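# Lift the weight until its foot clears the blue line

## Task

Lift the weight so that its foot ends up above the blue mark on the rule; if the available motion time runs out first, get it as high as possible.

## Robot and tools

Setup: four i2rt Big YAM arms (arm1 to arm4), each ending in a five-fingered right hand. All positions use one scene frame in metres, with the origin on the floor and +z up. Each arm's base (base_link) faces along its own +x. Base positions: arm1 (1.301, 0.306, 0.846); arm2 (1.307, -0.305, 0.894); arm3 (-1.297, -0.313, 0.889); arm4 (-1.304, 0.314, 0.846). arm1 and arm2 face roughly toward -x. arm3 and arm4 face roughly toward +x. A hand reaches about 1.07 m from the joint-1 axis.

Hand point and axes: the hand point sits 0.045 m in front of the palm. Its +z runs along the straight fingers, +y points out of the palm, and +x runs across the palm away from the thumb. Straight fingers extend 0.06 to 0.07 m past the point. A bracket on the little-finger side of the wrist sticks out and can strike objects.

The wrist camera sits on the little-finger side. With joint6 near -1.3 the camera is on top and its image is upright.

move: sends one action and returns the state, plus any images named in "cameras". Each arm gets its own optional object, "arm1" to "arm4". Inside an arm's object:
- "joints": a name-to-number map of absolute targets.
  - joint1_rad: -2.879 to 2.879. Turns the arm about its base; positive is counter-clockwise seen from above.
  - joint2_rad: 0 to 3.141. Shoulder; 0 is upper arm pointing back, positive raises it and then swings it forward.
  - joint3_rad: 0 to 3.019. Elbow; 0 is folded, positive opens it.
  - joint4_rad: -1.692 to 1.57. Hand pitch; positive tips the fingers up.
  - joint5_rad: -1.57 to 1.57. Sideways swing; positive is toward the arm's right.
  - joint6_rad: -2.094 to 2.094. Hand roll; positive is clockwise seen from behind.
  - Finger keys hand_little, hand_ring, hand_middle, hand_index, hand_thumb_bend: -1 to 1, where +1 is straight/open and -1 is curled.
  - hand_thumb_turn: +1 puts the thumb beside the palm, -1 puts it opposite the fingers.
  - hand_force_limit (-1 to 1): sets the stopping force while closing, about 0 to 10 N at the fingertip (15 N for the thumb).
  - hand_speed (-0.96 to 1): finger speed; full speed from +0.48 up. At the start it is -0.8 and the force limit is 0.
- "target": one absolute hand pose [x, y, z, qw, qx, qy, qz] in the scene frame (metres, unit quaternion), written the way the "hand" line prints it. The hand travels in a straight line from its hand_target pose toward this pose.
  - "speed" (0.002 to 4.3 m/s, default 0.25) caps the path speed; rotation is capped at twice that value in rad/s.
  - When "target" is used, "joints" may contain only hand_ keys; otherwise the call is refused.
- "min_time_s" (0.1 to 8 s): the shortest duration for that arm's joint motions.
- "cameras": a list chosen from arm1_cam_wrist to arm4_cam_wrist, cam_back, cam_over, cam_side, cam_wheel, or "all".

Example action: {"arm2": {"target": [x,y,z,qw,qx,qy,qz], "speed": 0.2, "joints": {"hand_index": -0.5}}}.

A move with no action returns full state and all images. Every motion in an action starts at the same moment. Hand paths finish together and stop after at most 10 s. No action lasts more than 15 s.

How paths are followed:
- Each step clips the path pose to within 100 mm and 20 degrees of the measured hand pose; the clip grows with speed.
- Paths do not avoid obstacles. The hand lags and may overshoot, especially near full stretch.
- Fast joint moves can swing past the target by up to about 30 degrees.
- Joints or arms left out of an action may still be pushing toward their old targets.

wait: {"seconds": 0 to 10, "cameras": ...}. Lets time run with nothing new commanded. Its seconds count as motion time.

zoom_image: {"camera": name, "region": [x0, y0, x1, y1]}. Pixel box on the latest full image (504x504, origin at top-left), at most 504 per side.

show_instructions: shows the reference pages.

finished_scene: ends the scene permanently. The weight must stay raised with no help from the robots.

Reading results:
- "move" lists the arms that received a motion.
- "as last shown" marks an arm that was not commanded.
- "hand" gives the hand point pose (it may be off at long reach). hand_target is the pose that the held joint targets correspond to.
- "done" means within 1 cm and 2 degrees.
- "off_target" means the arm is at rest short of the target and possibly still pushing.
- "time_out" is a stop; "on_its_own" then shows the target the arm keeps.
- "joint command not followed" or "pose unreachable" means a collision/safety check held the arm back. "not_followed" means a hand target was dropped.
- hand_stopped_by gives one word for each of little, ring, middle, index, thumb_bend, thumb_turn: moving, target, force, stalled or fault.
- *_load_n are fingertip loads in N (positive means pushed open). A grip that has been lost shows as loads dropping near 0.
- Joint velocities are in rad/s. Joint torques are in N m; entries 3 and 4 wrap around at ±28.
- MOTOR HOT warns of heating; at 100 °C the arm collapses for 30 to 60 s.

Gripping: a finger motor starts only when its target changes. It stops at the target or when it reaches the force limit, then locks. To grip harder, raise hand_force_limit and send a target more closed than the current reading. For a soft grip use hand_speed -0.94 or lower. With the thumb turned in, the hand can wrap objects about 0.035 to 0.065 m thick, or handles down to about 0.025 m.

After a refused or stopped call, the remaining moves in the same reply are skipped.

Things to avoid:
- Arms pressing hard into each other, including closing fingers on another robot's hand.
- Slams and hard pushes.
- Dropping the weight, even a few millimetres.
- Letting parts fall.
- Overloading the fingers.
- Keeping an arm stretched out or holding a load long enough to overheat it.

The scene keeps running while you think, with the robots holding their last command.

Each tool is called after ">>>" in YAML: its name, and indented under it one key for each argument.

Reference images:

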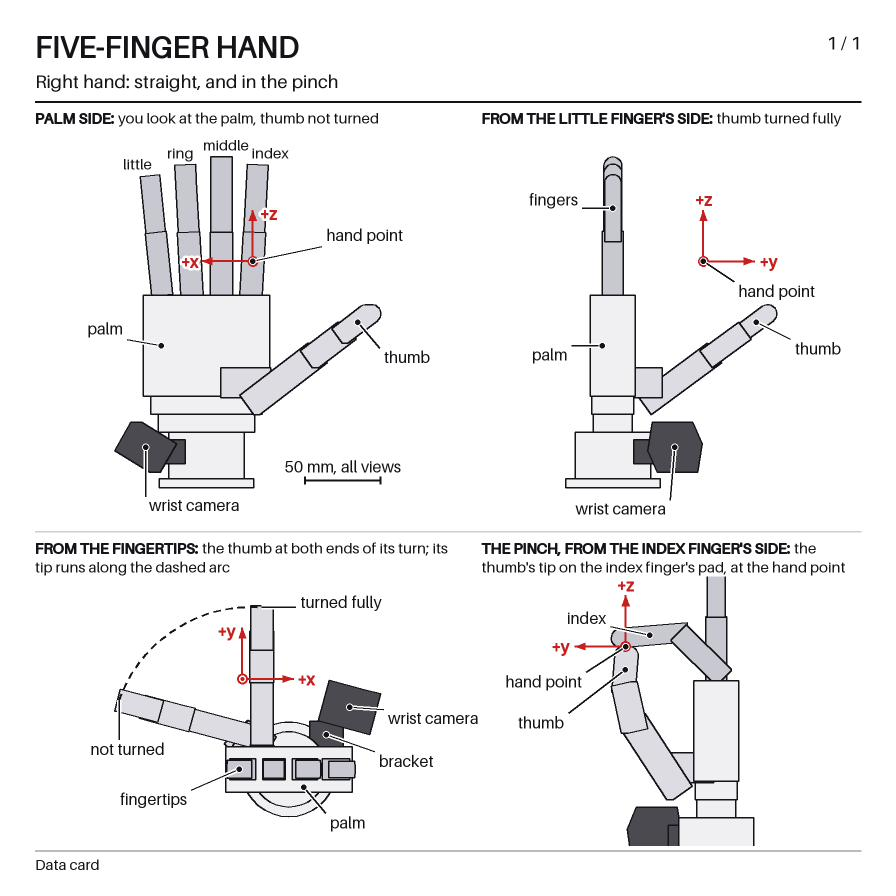

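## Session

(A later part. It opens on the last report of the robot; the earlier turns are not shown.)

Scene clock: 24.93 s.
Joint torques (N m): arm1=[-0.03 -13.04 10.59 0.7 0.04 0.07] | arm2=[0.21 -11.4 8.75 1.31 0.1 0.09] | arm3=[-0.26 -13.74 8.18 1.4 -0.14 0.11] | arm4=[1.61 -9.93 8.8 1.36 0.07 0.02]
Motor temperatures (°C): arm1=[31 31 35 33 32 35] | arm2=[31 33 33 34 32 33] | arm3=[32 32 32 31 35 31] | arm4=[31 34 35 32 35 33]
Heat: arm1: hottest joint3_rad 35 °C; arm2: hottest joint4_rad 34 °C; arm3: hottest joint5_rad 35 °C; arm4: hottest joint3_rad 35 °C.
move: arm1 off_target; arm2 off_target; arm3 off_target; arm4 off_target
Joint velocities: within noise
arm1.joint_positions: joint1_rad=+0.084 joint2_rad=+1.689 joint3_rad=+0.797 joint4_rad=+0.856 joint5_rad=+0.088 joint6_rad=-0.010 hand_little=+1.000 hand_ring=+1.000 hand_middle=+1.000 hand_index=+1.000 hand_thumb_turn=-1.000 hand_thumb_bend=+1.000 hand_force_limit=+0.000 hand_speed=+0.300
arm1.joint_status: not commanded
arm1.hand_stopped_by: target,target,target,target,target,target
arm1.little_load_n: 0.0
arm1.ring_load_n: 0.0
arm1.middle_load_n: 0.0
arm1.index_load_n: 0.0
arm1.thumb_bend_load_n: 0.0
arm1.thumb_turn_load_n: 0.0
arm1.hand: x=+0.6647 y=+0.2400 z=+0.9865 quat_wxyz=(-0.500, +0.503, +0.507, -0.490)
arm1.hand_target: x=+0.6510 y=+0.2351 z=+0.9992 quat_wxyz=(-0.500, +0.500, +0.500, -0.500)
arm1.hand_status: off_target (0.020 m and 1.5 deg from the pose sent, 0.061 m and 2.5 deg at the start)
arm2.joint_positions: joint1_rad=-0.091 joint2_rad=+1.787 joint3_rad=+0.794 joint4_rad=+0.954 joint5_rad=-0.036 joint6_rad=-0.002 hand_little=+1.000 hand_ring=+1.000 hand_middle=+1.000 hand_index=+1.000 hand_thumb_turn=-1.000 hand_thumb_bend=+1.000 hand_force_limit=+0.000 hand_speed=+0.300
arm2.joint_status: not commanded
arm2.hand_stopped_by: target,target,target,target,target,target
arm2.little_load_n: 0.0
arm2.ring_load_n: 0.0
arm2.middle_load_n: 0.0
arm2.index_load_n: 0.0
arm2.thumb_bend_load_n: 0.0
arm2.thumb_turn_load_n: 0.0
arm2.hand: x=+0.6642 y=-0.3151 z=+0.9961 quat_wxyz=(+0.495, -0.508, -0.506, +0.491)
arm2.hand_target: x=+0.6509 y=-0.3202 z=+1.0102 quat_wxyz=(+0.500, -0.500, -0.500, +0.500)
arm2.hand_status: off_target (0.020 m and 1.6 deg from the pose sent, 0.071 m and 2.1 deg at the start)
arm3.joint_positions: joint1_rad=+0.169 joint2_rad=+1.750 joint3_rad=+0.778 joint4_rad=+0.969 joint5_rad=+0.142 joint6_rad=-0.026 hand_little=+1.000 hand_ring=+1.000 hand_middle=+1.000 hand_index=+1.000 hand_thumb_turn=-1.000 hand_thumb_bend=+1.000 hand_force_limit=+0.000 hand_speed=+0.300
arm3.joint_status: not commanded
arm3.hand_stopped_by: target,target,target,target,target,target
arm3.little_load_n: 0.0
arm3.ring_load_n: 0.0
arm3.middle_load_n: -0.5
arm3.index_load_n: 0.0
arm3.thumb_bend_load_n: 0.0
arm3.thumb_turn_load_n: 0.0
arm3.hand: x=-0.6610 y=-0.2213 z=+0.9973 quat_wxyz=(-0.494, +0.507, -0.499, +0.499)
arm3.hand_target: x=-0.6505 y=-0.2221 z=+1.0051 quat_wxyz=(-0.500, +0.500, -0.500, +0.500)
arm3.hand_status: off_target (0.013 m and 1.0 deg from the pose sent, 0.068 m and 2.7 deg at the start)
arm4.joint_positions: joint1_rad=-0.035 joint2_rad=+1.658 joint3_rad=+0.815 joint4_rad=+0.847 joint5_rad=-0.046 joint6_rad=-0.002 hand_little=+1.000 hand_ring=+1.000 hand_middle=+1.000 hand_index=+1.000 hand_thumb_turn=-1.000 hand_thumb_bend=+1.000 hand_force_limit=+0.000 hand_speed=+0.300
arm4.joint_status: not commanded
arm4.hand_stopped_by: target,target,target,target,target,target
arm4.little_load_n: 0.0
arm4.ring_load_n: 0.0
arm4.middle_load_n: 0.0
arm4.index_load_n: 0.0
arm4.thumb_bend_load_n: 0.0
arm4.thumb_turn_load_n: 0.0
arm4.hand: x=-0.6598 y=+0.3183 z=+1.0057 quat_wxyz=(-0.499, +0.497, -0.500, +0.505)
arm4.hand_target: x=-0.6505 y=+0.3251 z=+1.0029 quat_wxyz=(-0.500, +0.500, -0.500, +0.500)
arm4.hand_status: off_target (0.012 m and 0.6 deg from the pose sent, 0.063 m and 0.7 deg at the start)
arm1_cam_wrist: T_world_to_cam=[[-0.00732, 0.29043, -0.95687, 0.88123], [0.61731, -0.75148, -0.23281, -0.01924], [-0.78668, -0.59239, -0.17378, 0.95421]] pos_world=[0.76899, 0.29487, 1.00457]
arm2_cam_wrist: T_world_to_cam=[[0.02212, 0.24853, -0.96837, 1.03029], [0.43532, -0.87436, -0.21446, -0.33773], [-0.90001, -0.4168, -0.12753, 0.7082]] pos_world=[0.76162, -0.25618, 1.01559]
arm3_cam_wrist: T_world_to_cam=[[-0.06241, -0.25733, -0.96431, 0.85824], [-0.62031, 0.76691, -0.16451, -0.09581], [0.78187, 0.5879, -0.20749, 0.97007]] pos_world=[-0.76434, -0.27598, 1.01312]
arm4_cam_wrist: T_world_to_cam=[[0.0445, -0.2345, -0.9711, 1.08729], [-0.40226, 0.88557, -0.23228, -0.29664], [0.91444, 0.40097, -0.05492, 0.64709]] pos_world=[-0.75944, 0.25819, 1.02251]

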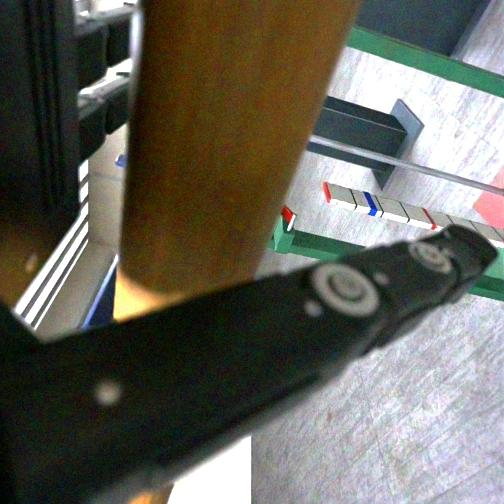

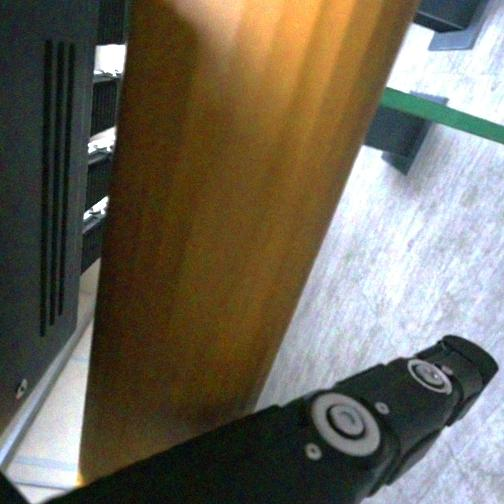

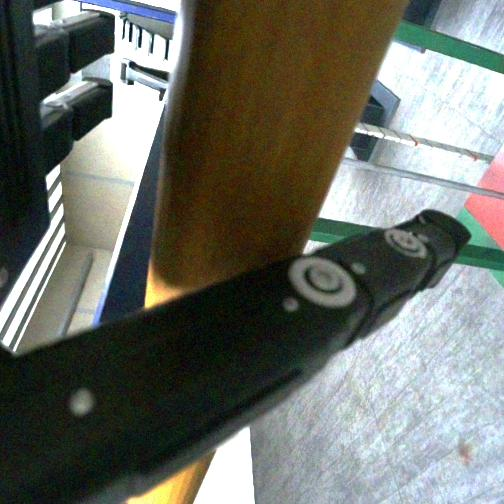

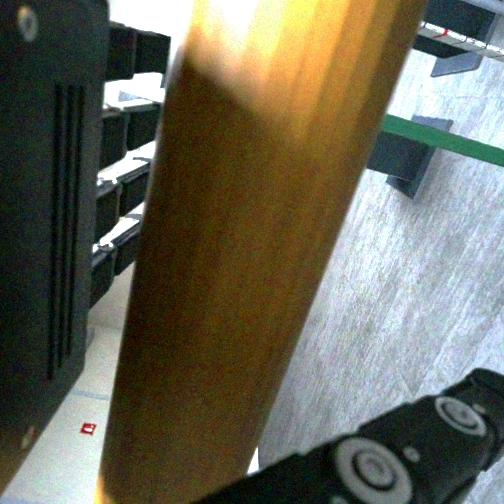

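>>> move:
  arm1: {"target": [0.640, 0.235, 0.88, 0.5, -0.5, -0.5, 0.5], "speed": 0.2}
  arm2: {"target": [0.640, -0.320, 0.89, 0.5, -0.5, -0.5, 0.5], "speed": 0.2}
  arm3: {"target": [-0.645, -0.222, 1.105, 0.5, -0.5, 0.5, -0.5], "speed": 0.2}
  arm4: {"target": [-0.645, 0.325, 1.103, 0.5, -0.5, 0.5, -0.5], "speed": 0.2}
  cameras: ["all"]

Scene clock: 27.90 s.
Joint torques (N m): arm1=[-0.09 -5.95 5.04 -0.95 0.06 0.14] | arm2=[0.09 -3.49 6.45 -1.1 0.32 -0.19] | arm3=[-0.44 -16.09 12.93 2.55 -0.08 0.1] | arm4=[1.61 -13.04 13.04 2 0.05 0.01]
Motor temperatures (°C): arm1=[31 31 36 32 32 35] | arm2=[31 34 34 34 32 33] | arm3=[32 33 33 31 35 31] | arm4=[31 34 36 32 35 33]
Heat: arm1: hottest joint3_rad 36 °C; arm2: hottest joint2_rad 34 °C; arm3: hottest joint5_rad 35 °C; arm4: hottest joint3_rad 36 °C.
move: arm1 off_target; arm2 off_target; arm3 off_target; arm4 off_target
Joint velocities: within noise
arm1.joint_positions: joint1_rad=+0.084 joint2_rad=+1.890 joint3_rad=+0.822 joint4_rad=+1.223 joint5_rad=+0.088 joint6_rad=-0.016 hand_little=+1.000 hand_ring=+1.000 hand_middle=+1.000 hand_index=+1.000 hand_thumb_turn=-1.000 hand_thumb_bend=+1.000 hand_force_limit=+0.000 hand_speed=+0.300
arm1.joint_status: not commanded
arm1.hand_stopped_by: target,target,target,target,target,target
arm1.little_load_n: 0.0
arm1.ring_load_n: 0.0
arm1.middle_load_n: 0.0
arm1.index_load_n: 0.0
arm1.thumb_bend_load_n: 0.0
arm1.thumb_turn_load_n: 0.0
arm1.hand: x=+0.6405 y=+0.2384 z=+0.9720 quat_wxyz=(-0.544, +0.456, +0.455, -0.538)
arm1.hand_target: x=+0.6513 y=+0.2363 z=+0.8852 quat_wxyz=(-0.501, +0.500, +0.500, -0.500)
arm1.hand_status: off_target (0.092 m and 9.8 deg from the pose sent, 0.109 m and 1.4 deg at the start)
arm2.joint_positions: joint1_rad=-0.091 joint2_rad=+1.977 joint3_rad=+0.810 joint4_rad=+1.328 joint5_rad=-0.044 joint6_rad=+0.026 hand_little=+1.000 hand_ring=+1.000 hand_middle=+1.000 hand_index=+1.000 hand_thumb_turn=-1.000 hand_thumb_bend=+1.000 hand_force_limit=+0.000 hand_speed=+0.300
arm2.joint_status: not commanded
arm2.hand_stopped_by: target,target,target,target,target,target
arm2.little_load_n: 0.0
arm2.ring_load_n: 0.0
arm2.middle_load_n: 0.0
arm2.index_load_n: 0.0
arm2.thumb_bend_load_n: 0.0
arm2.thumb_turn_load_n: -0.5
arm2.hand: x=+0.6501 y=-0.3177 z=+0.9848 quat_wxyz=(+0.536, -0.458, -0.452, +0.546)
arm2.hand_target: x=+0.6550 y=-0.3200 z=+0.8956 quat_wxyz=(+0.500, -0.499, -0.501, +0.500)
arm2.hand_status: off_target (0.095 m and 9.9 deg from the pose sent, 0.109 m and 1.6 deg at the start)
arm3.joint_positions: joint1_rad=+0.169 joint2_rad=+1.565 joint3_rad=+0.806 joint4_rad=+0.648 joint5_rad=+0.142 joint6_rad=-0.026 hand_little=+1.000 hand_ring=+1.000 hand_middle=+1.000 hand_index=+1.000 hand_thumb_turn=-1.000 hand_thumb_bend=+1.000 hand_force_limit=+0.000 hand_speed=+0.300
arm3.joint_status: not commanded
arm3.hand_stopped_by: target,target,target,target,target,target
arm3.little_load_n: 0.0
arm3.ring_load_n: 0.0
arm3.middle_load_n: 0.0
arm3.index_load_n: 0.0
arm3.thumb_bend_load_n: 1.0
arm3.thumb_turn_load_n: 0.5
arm3.hand: x=-0.6754 y=-0.2240 z=+1.0402 quat_wxyz=(-0.464, +0.537, -0.520, +0.475)
arm3.hand_target: x=-0.6511 y=-0.2229 z=+1.1059 quat_wxyz=(-0.500, +0.500, -0.500, +0.500)
arm3.hand_status: off_target (0.072 m and 7.0 deg from the pose sent, 0.109 m and 1.0 deg at the start)
arm4.joint_positions: joint1_rad=-0.035 joint2_rad=+1.522 joint3_rad=+0.886 joint4_rad=+0.536 joint5_rad=-0.046 joint6_rad=-0.001 hand_little=+1.000 hand_ring=+1.000 hand_middle=+1.000 hand_index=+1.000 hand_thumb_turn=-1.000 hand_thumb_bend=+1.000 hand_force_limit=+0.000 hand_speed=+0.300
arm4.joint_status: not commanded
arm4.hand_stopped_by: target,target,target,target,target,target
arm4.little_load_n: 0.0
arm4.ring_load_n: 0.0
arm4.middle_load_n: 0.0
arm4.index_load_n: 0.0
arm4.thumb_bend_load_n: 0.5
arm4.thumb_turn_load_n: 1.0
arm4.hand: x=-0.6655 y=+0.3187 z=+1.0479 quat_wxyz=(-0.474, +0.520, -0.526, +0.477)
arm4.hand_target: x=-0.6493 y=+0.3251 z=+1.1033 quat_wxyz=(-0.500, +0.500, -0.500, +0.500)
arm4.hand_status: off_target (0.059 m and 5.5 deg from the pose sent, 0.099 m and 0.7 deg at the start)
pictures: arm1_cam_wrist, arm2_cam_wrist, arm3_cam_wrist, arm4_cam_wrist, cam_back, cam_over, cam_side, cam_wheel
arm1_cam_wrist: T_world_to_cam=[[-0.18935, 0.28122, -0.94078, 0.97082], [0.56265, -0.75414, -0.33867, 0.12965], [-0.80472, -0.59345, -0.01543, 0.78963]] pos_world=[0.74631, 0.29337, 0.96942]
arm2_cam_wrist: T_world_to_cam=[[-0.17225, 0.22992, -0.95784, 1.13041], [0.39499, -0.87466, -0.28098, -0.24462], [-0.90239, -0.42674, 0.05984, 0.50685]] pos_world=[0.74871, -0.25757, 0.98369]
arm3_cam_wrist: T_world_to_cam=[[-0.16378, -0.27233, -0.94816, 0.80939], [-0.63647, 0.76351, -0.10935, -0.16468], [0.75371, 0.58557, -0.29838, 1.06687]] pos_world=[-0.77637, -0.27857, 1.06775]
arm4_cam_wrist: T_world_to_cam=[[-0.05482, -0.2284, -0.97202, 1.06157], [-0.42351, 0.8869, -0.18452, -0.35411], [0.90423, 0.40154, -0.14535, 0.74222]] pos_world=[-0.76292, 0.25849, 1.07441]

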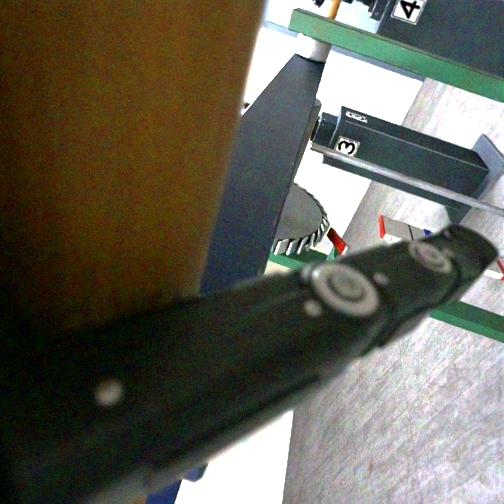

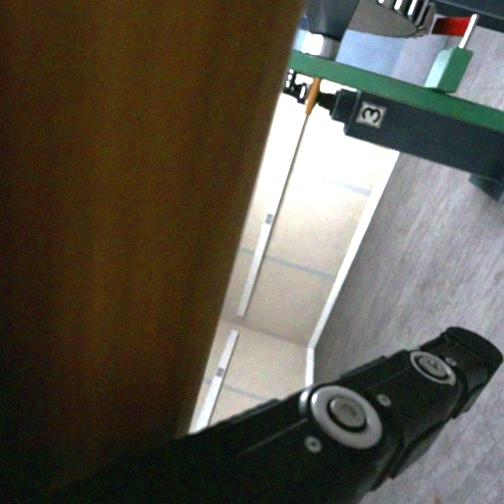

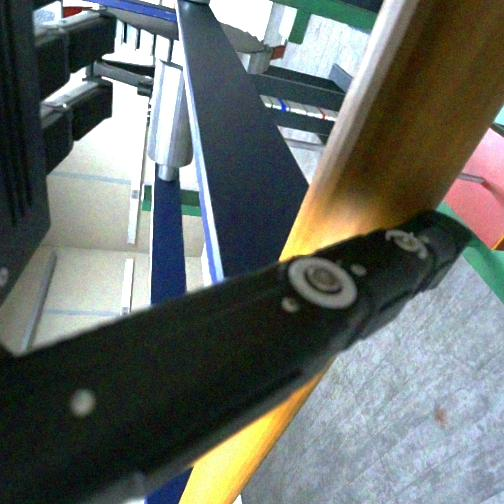

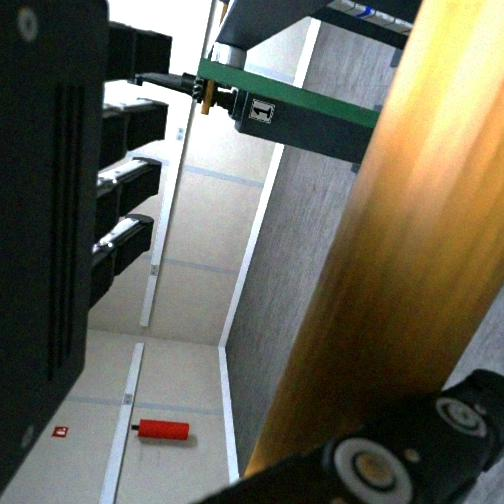

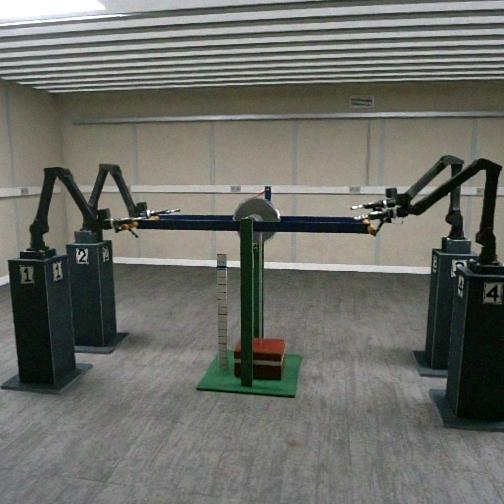

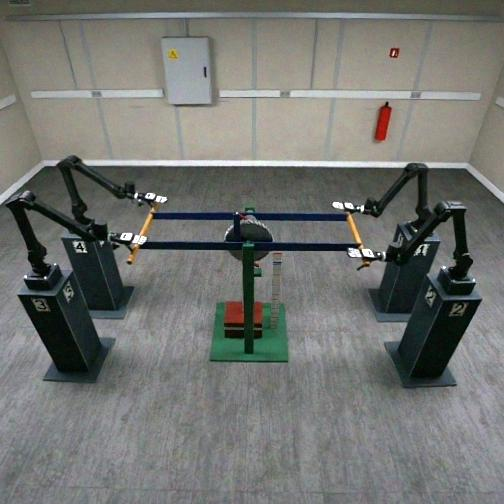

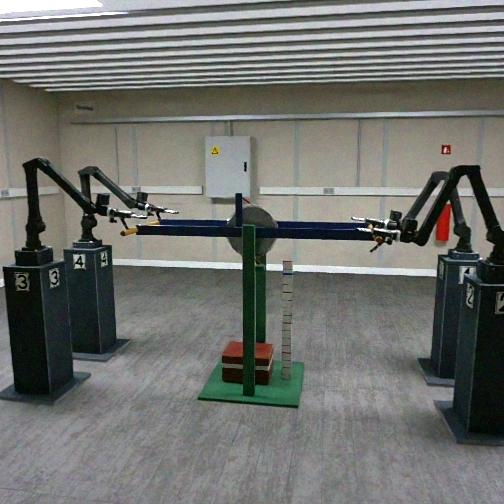

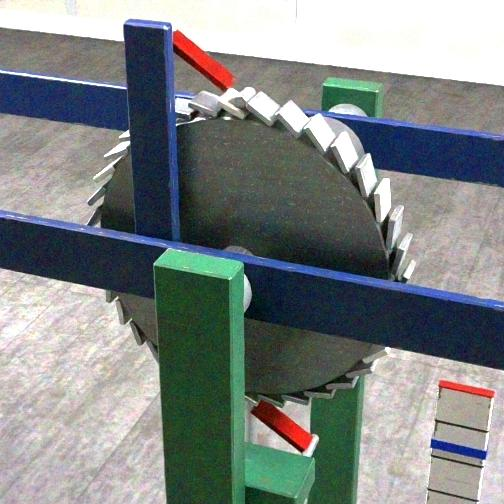

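>>> zoom_image:
  camera: "cam_wheel"
  region: [90, 10, 290, 210]

>>> zoom_image:
  camera: "cam_wheel"
  region: [200, 330, 360, 490]

>>> zoom_image:
  camera: "cam_over"
  region: [320, 180, 400, 280]

>>> zoom_image:
  camera: "cam_over"
  region: [100, 180, 180, 280]

>>> zoom_image:
  camera: "cam_side"
  region: [330, 170, 430, 270]

Scaled by 2.520 from the camera's image (finer frame: 720x720).

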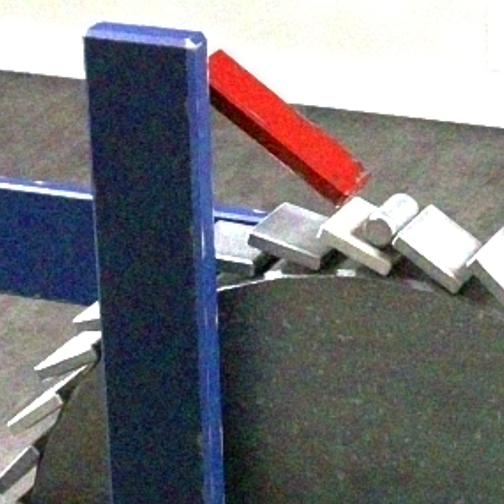

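Scaled by 3.150 from the camera's image (finer frame: 720x720).

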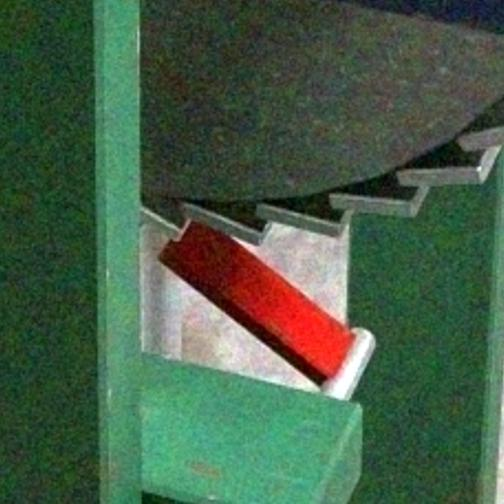

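Scaled by 5.040 from the camera's image (finer frame: 720x720).

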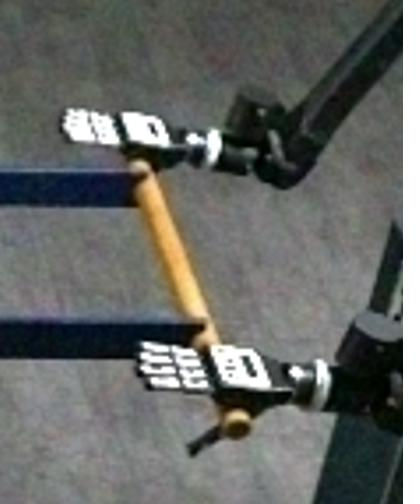

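Scaled by 5.040 from the camera's image (finer frame: 720x720).

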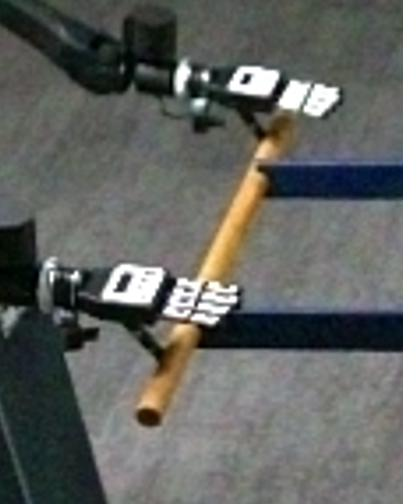

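Scaled by 5.040 from the camera's image (finer frame: 720x720).

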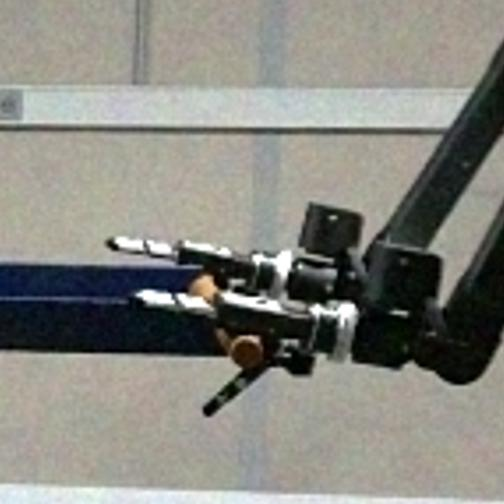

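>>> move:
  arm1: {"target": [0.637, 0.235, 0.977, 0.5, -0.5, -0.5, 0.5], "speed": 0.3}
  arm2: {"target": [0.637, -0.310, 0.985, 0.5, -0.5, -0.5, 0.5], "speed": 0.3}
  arm3: {"target": [-0.638, -0.232, 0.977, 0.5, -0.5, 0.5, -0.5], "speed": 0.3}
  arm4: {"target": [-0.638, 0.320, 0.985, 0.5, -0.5, 0.5, -0.5], "speed": 0.3}
  cameras: ["arm1_cam_wrist", "arm2_cam_wrist", "arm3_cam_wrist", "arm4_cam_wrist", "cam_side", "cam_wheel"]

Scene clock: 37.93 s.
Joint torques (N m): arm1=[-0.15 -15.15 9.16 0.35 0 0.04] | arm2=[-1.14 -10.75 9.11 0.79 -0.04 -0.11] | arm3=[-0.91 -13.33 7.16 2.21 -0.11 -0.03] | arm4=[0.79 -10.05 7.13 2.22 -0.24 -0.06]
Motor temperatures (°C): arm1=[31 31 36 32 32 35] | arm2=[31 34 34 34 32 33] | arm3=[32 33 36 31 35 31] | arm4=[31 35 38 33 35 33]
Heat: arm1: hottest joint3_rad 36 °C; arm2: hottest joint2_rad 34 °C; arm3: hottest joint3_rad 36 °C; arm4: hottest joint3_rad 38 °C.
move: arm1 off_target; arm2 off_target; arm3 off_target; arm4 off_target
Joint velocities: within noise
arm1.joint_positions: joint1_rad=+0.084 joint2_rad=+1.775 joint3_rad=+0.838 joint4_rad=+0.917 joint5_rad=+0.086 joint6_rad=-0.005 hand_little=+1.000 hand_ring=+1.000 hand_middle=+1.000 hand_index=+1.000 hand_thumb_turn=-1.000 hand_thumb_bend=+1.000 hand_force_limit=+0.000 hand_speed=+0.300
arm1.joint_status: not commanded
arm1.hand_stopped_by: target,target,target,target,target,target
arm1.little_load_n: 0.0
arm1.ring_load_n: 0.0
arm1.middle_load_n: 0.0
arm1.index_load_n: 0.0
arm1.thumb_bend_load_n: 0.0
arm1.thumb_turn_load_n: 0.0
arm1.hand: x=+0.6461 y=+0.2381 z=+0.9693 quat_wxyz=(-0.502, +0.500, +0.502, -0.495)
arm1.hand_target: x=+0.6374 y=+0.2350 z=+0.9771 quat_wxyz=(-0.500, +0.500, +0.500, -0.500)
arm1.hand_status: off_target (0.012 m and 0.6 deg from the pose sent, 0.007 m and 9.8 deg at the start)
arm2.joint_positions: joint1_rad=-0.094 joint2_rad=+1.857 joint3_rad=+0.817 joint4_rad=+1.021 joint5_rad=-0.053 joint6_rad=+0.019 hand_little=+1.000 hand_ring=+1.000 hand_middle=+1.000 hand_index=+1.000 hand_thumb_turn=-1.000 hand_thumb_bend=+1.000 hand_force_limit=+0.000 hand_speed=+0.300
arm2.joint_status: not commanded
arm2.hand_stopped_by: target,target,target,target,target,target
arm2.little_load_n: 0.0
arm2.ring_load_n: 0.0
arm2.middle_load_n: 0.0
arm2.index_load_n: -0.5
arm2.thumb_bend_load_n: -0.5
arm2.thumb_turn_load_n: 0.0
arm2.hand: x=+0.6540 y=-0.3171 z=+0.9810 quat_wxyz=(+0.491, -0.505, -0.499, +0.504)
arm2.hand_target: x=+0.6381 y=-0.3100 z=+0.9853 quat_wxyz=(+0.500, -0.500, -0.500, +0.500)
arm2.hand_status: off_target (0.019 m and 1.2 deg from the pose sent, 0.015 m and 9.9 deg at the start)
arm3.joint_positions: joint1_rad=+0.152 joint2_rad=+1.829 joint3_rad=+0.806 joint4_rad=+1.015 joint5_rad=+0.115 joint6_rad=-0.021 hand_little=+1.000 hand_ring=+1.000 hand_middle=+1.000 hand_index=+1.000 hand_thumb_turn=-1.000 hand_thumb_bend=+1.000 hand_force_limit=+0.000 hand_speed=+0.300
arm3.joint_status: not commanded
arm3.hand_stopped_by: target,target,target,target,target,target
arm3.little_load_n: 0.0
arm3.ring_load_n: 0.0
arm3.middle_load_n: 0.0
arm3.index_load_n: 0.0
arm3.thumb_bend_load_n: 0.0
arm3.thumb_turn_load_n: 0.0
arm3.hand: x=-0.6490 y=-0.2249 z=+0.9743 quat_wxyz=(-0.497, +0.509, -0.499, +0.495)
arm3.hand_target: x=-0.6385 y=-0.2321 z=+0.9770 quat_wxyz=(-0.500, +0.500, -0.500, +0.500)
arm3.hand_status: off_target (0.013 m and 1.3 deg from the pose sent, 0.074 m and 7.0 deg at the start)
arm4.joint_positions: joint1_rad=-0.035 joint2_rad=+1.716 joint3_rad=+0.860 joint4_rad=+0.864 joint5_rad=-0.050 joint6_rad=+0.005 hand_little=+1.000 hand_ring=+1.000 hand_middle=+1.000 hand_index=+1.000 hand_thumb_turn=-1.000 hand_thumb_bend=+1.000 hand_force_limit=+0.000 hand_speed=+0.300
arm4.joint_status: not commanded
arm4.hand_stopped_by: target,target,target,target,target,target
arm4.little_load_n: 0.0
arm4.ring_load_n: -0.5
arm4.middle_load_n: 0.0
arm4.index_load_n: 0.0
arm4.thumb_bend_load_n: 0.0
arm4.thumb_turn_load_n: 0.0
arm4.hand: x=-0.6420 y=+0.3183 z=+0.9976 quat_wxyz=(-0.503, +0.495, -0.499, +0.503)
arm4.hand_target: x=-0.6384 y=+0.3201 z=+0.9851 quat_wxyz=(-0.500, +0.500, -0.500, +0.500)
arm4.hand_status: off_target (0.013 m and 0.8 deg from the pose sent, 0.069 m and 5.5 deg at the start)
arm1_cam_wrist: T_world_to_cam=[[-0.02225, 0.28518, -0.95822, 0.87744], [0.61458, -0.75206, -0.2381, -0.00625], [-0.78854, -0.5942, -0.15854, 0.92226]] pos_world=[0.7506, 0.29307, 0.9855]
arm2_cam_wrist: T_world_to_cam=[[0.00046, 0.22878, -0.97348, 1.02927], [0.44273, -0.87292, -0.20494, -0.35193], [-0.89665, -0.43089, -0.10169, 0.66423]] pos_world=[0.75092, -0.25647, 0.99738]
arm3_cam_wrist: T_world_to_cam=[[-0.06359, -0.25303, -0.96537, 0.83713], [-0.62814, 0.76183, -0.15831, -0.10166], [0.7755, 0.59632, -0.20738, 0.95565]] pos_world=[-0.75173, -0.28061, 0.99022]
arm4_cam_wrist: T_world_to_cam=[[0.05007, -0.228, -0.97237, 1.08142], [-0.4039, 0.88581, -0.2285, -0.29632], [0.91343, 0.40418, -0.04774, 0.6214]] pos_world=[-0.74144, 0.25789, 1.0135]

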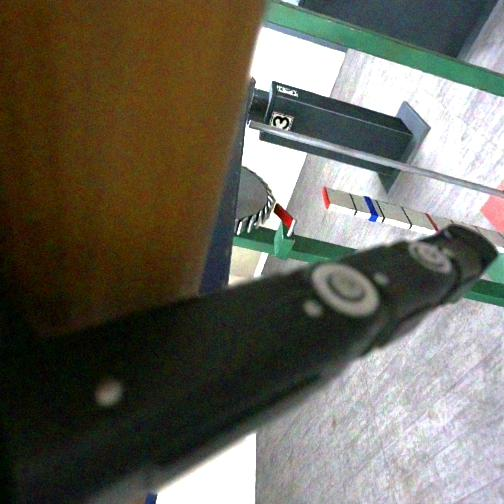

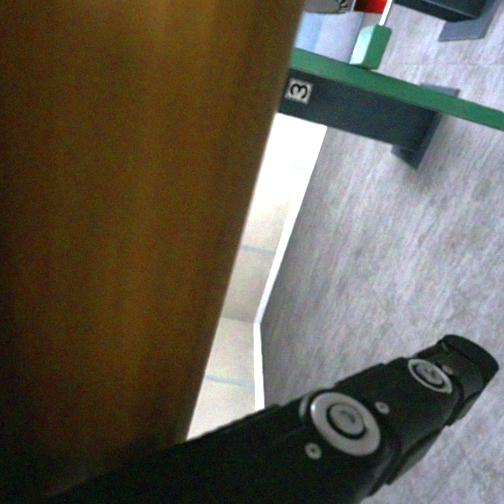

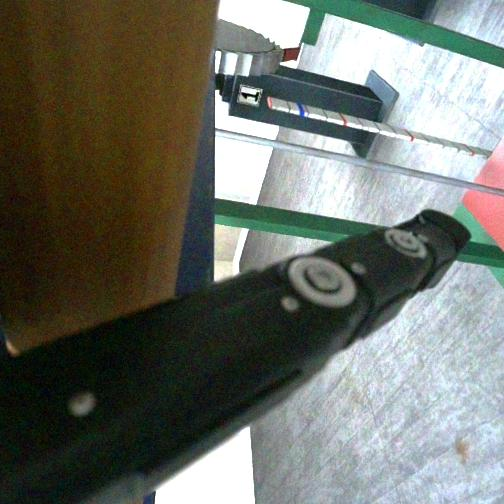

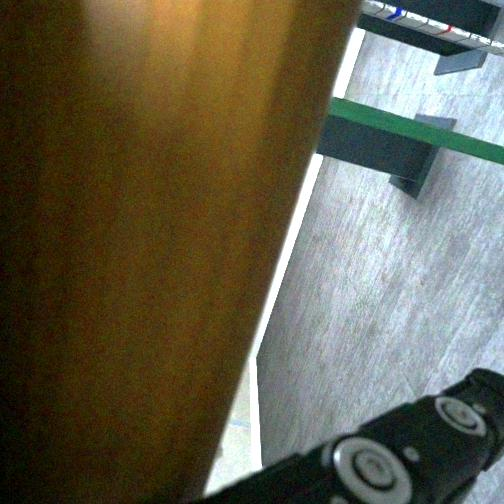

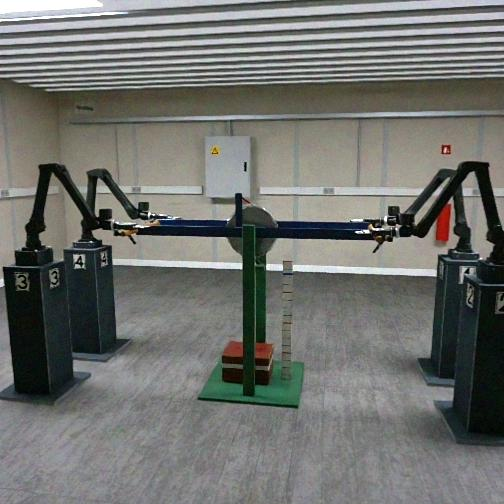

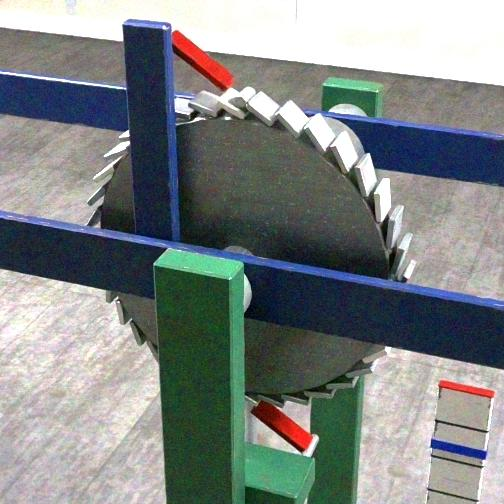

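>>> move:
  arm1: {"joints": {"hand_little": -1, "hand_ring": -1, "hand_middle": -1, "hand_index": -1, "hand_force_limit": -0.6, "hand_speed": -0.4}}
  arm2: {"joints": {"hand_little": -1, "hand_ring": -1, "hand_middle": -1, "hand_index": -1, "hand_force_limit": -0.6, "hand_speed": -0.4}}
  arm3: {"joints": {"hand_little": -1, "hand_ring": -1, "hand_middle": -1, "hand_index": -1, "hand_force_limit": -0.6, "hand_speed": -0.4}}
  arm4: {"joints": {"hand_little": -1, "hand_ring": -1, "hand_middle": -1, "hand_index": -1, "hand_force_limit": -0.6, "hand_speed": -0.4}}
  cameras: ["arm1_cam_wrist", "arm2_cam_wrist", "arm3_cam_wrist", "arm4_cam_wrist", "cam_side", "cam_over"]

>>> zoom_image:
  camera: "cam_side"
  region: [330, 170, 430, 270]

>>> zoom_image:
  camera: "cam_side"
  region: [90, 170, 190, 270]

Scene clock: 40.23 s.
Joint torques (N m): arm1=[-0.03 -15.09 9.17 0.32 0.01 0.05] | arm2=[-1.14 -10.75 9.1 0.83 -0.04 -0.11] | arm3=[-1.14 -13.1 7.17 2.15 -0.14 0.02] | arm4=[0.73 -10.11 7.1 2.18 -0.24 -0.1]
Motor temperatures (°C): arm1=[31 31 36 32 32 35] | arm2=[31 34 35 34 32 33] | arm3=[32 33 36 31 35 31] | arm4=[31 35 38 33 35 33]
Heat: arm1: hottest joint3_rad 36 °C; arm2: hottest joint3_rad 35 °C; arm3: hottest joint3_rad 36 °C; arm4: hottest joint3_rad 38 °C.
move: arm1 done; arm2 done; arm3 off_target; arm4 done
Joint velocities: within noise
arm1.joint_positions: joint1_rad=+0.084 joint2_rad=+1.775 joint3_rad=+0.838 joint4_rad=+0.916 joint5_rad=+0.086 joint6_rad=-0.005 hand_little=-1.000 hand_ring=-1.000 hand_middle=-1.000 hand_index=-1.000 hand_thumb_turn=-1.000 hand_thumb_bend=+1.000 hand_force_limit=-0.600 hand_speed=-0.400
arm1.joint_status: all done
arm1.hand_stopped_by: target,target,target,target,target,target
arm1.little_load_n: 0.0
arm1.ring_load_n: 2.0
arm1.middle_load_n: 1.5
arm1.index_load_n: 1.0
arm1.thumb_bend_load_n: 0.0
arm1.thumb_turn_load_n: 0.0
arm1.hand: x=+0.6462 y=+0.2380 z=+0.9690 quat_wxyz=(-0.502, +0.500, +0.503, -0.495)
arm1.hand_target: x=+0.6374 y=+0.2350 z=+0.9771 quat_wxyz=(-0.500, +0.500, +0.500, -0.500)
arm1.hand_status: not commanded
arm2.joint_positions: joint1_rad=-0.094 joint2_rad=+1.857 joint3_rad=+0.817 joint4_rad=+1.020 joint5_rad=-0.053 joint6_rad=+0.019 hand_little=-1.000 hand_ring=-1.000 hand_middle=-1.000 hand_index=-1.000 hand_thumb_turn=-1.000 hand_thumb_bend=+1.000 hand_force_limit=-0.600 hand_speed=-0.400
arm2.joint_status: all done
arm2.hand_stopped_by: target,target,target,target,target,target
arm2.little_load_n: 0.0
arm2.ring_load_n: 0.0
arm2.middle_load_n: 0.0
arm2.index_load_n: 0.0
arm2.thumb_bend_load_n: 0.0
arm2.thumb_turn_load_n: 0.0
arm2.hand: x=+0.6541 y=-0.3171 z=+0.9807 quat_wxyz=(+0.491, -0.505, -0.500, +0.504)
arm2.hand_target: x=+0.6381 y=-0.3100 z=+0.9853 quat_wxyz=(+0.500, -0.500, -0.500, +0.500)
arm2.hand_status: not commanded
arm3.joint_positions: joint1_rad=+0.152 joint2_rad=+1.829 joint3_rad=+0.807 joint4_rad=+1.016 joint5_rad=+0.115 joint6_rad=-0.021 hand_little=-0.998 hand_ring=-0.979 hand_middle=-0.977 hand_index=-0.975 hand_thumb_turn=-1.000 hand_thumb_bend=+1.000 hand_force_limit=-0.600 hand_speed=-0.400
arm3.joint_status: hand_ring off_target (ended at -0.979, target -1.000); hand_middle off_target (ended at -0.977, target -1.000); hand_index off_target (ended at -0.975, target -1.000); the others done
arm3.hand_stopped_by: force,force,force,force,target,target
arm3.little_load_n: 4.5
arm3.ring_load_n: 9.5
arm3.middle_load_n: 13.0
arm3.index_load_n: 12.0
arm3.thumb_bend_load_n: 0.0
arm3.thumb_turn_load_n: 0.0
arm3.hand: x=-0.6486 y=-0.2248 z=+0.9746 quat_wxyz=(-0.497, +0.509, -0.499, +0.495)
arm3.hand_target: x=-0.6386 y=-0.2321 z=+0.9771 quat_wxyz=(-0.500, +0.500, -0.500, +0.500)
arm3.hand_status: not commanded
arm4.joint_positions: joint1_rad=-0.035 joint2_rad=+1.716 joint3_rad=+0.860 joint4_rad=+0.864 joint5_rad=-0.050 joint6_rad=+0.008 hand_little=-1.000 hand_ring=-0.982 hand_middle=-0.983 hand_index=-1.000 hand_thumb_turn=-1.000 hand_thumb_bend=+1.000 hand_force_limit=-0.600 hand_speed=-0.400
arm4.joint_status: all done
arm4.hand_stopped_by: target,force,force,target,target,target
arm4.little_load_n: 0.0
arm4.ring_load_n: 2.5
arm4.middle_load_n: 1.5
arm4.index_load_n: 0.5
arm4.thumb_bend_load_n: 0.0
arm4.thumb_turn_load_n: 0.0
arm4.hand: x=-0.6420 y=+0.3185 z=+0.9977 quat_wxyz=(-0.503, +0.494, -0.500, +0.503)
arm4.hand_target: x=-0.6384 y=+0.3201 z=+0.9851 quat_wxyz=(-0.500, +0.500, -0.500, +0.500)
arm4.hand_status: not commanded
pictures: arm1_cam_wrist, arm2_cam_wrist, arm3_cam_wrist, arm4_cam_wrist, cam_over, cam_side
arm1_cam_wrist: T_world_to_cam=[[-0.02117, 0.28492, -0.95832, 0.87662], [0.61484, -0.75214, -0.2372, -0.00735], [-0.78837, -0.59423, -0.15925, 0.92282]] pos_world=[0.7506, 0.29307, 0.9853]
arm2_cam_wrist: T_world_to_cam=[[0.0015, 0.22914, -0.97339, 1.02839], [0.44331, -0.87267, -0.20475, -0.35255], [-0.89637, -0.4312, -0.10289, 0.66521]] pos_world=[0.75102, -0.25647, 0.99728]
arm3_cam_wrist: T_world_to_cam=[[-0.06245, -0.25285, -0.96549, 0.83836], [-0.62801, 0.76181, -0.15889, -0.10077], [0.7757, 0.59641, -0.20637, 0.95463]] pos_world=[-0.75143, -0.28061, 0.99042]
arm4_cam_wrist: T_world_to_cam=[[0.05009, -0.2254, -0.97298, 1.0814], [-0.40386, 0.88643, -0.22614, -0.29893], [0.91345, 0.40428, -0.04663, 0.62022]] pos_world=[-0.74144, 0.25799, 1.0135]

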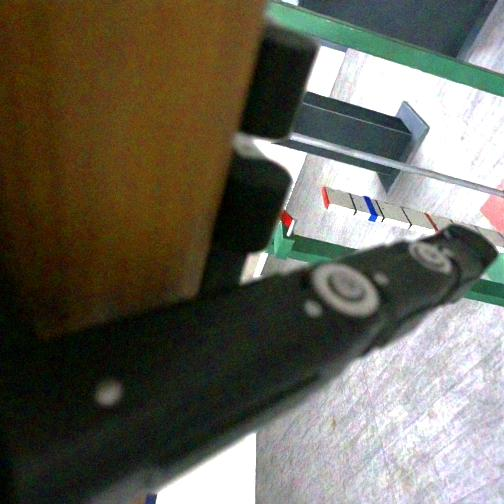

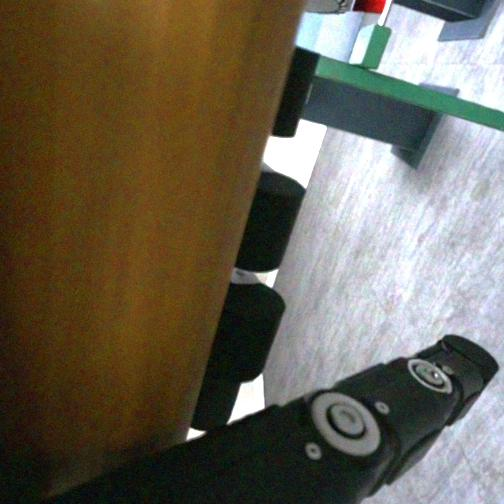

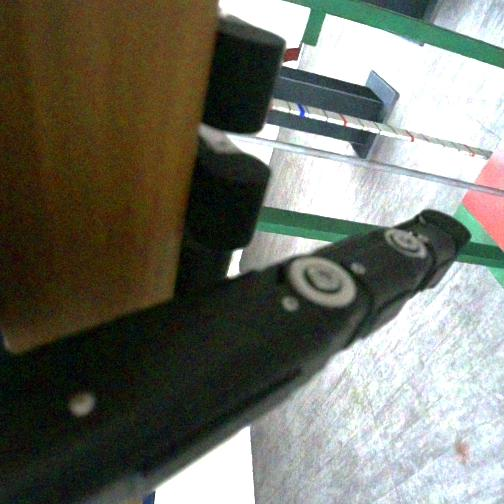

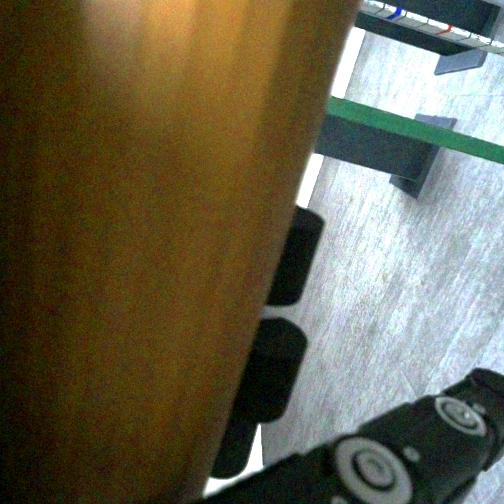

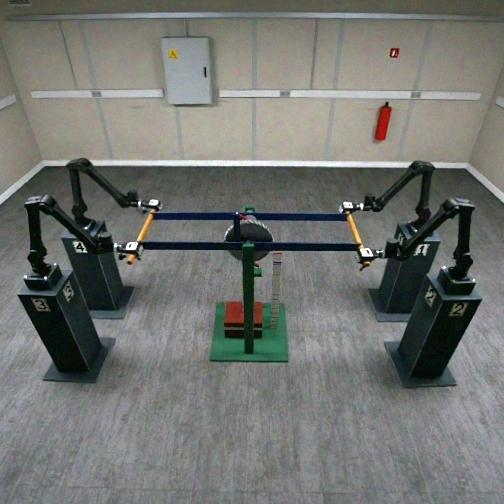

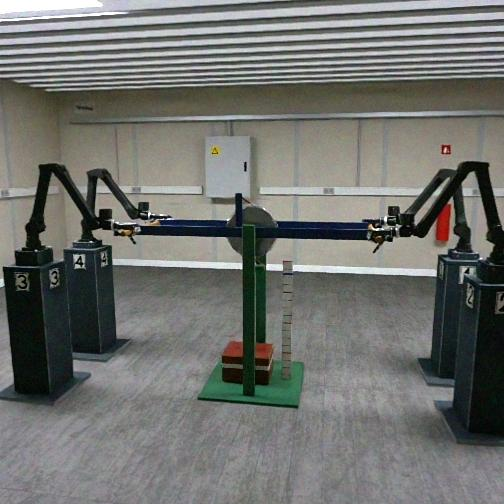

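Scaled by 5.040 from the camera's image (finer frame: 720x720).

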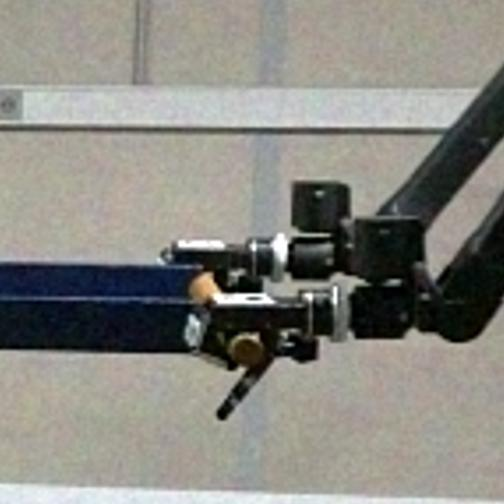

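Scaled by 5.040 from the camera's image (finer frame: 720x720).

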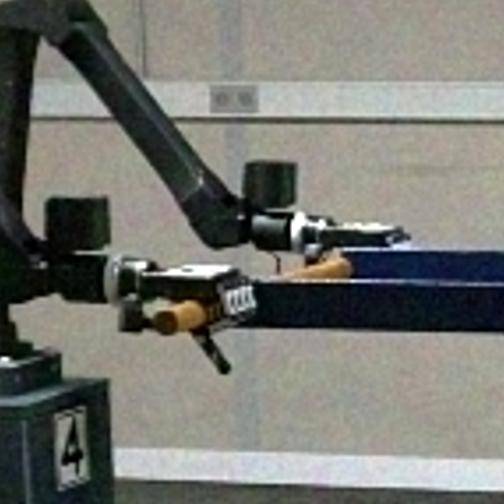

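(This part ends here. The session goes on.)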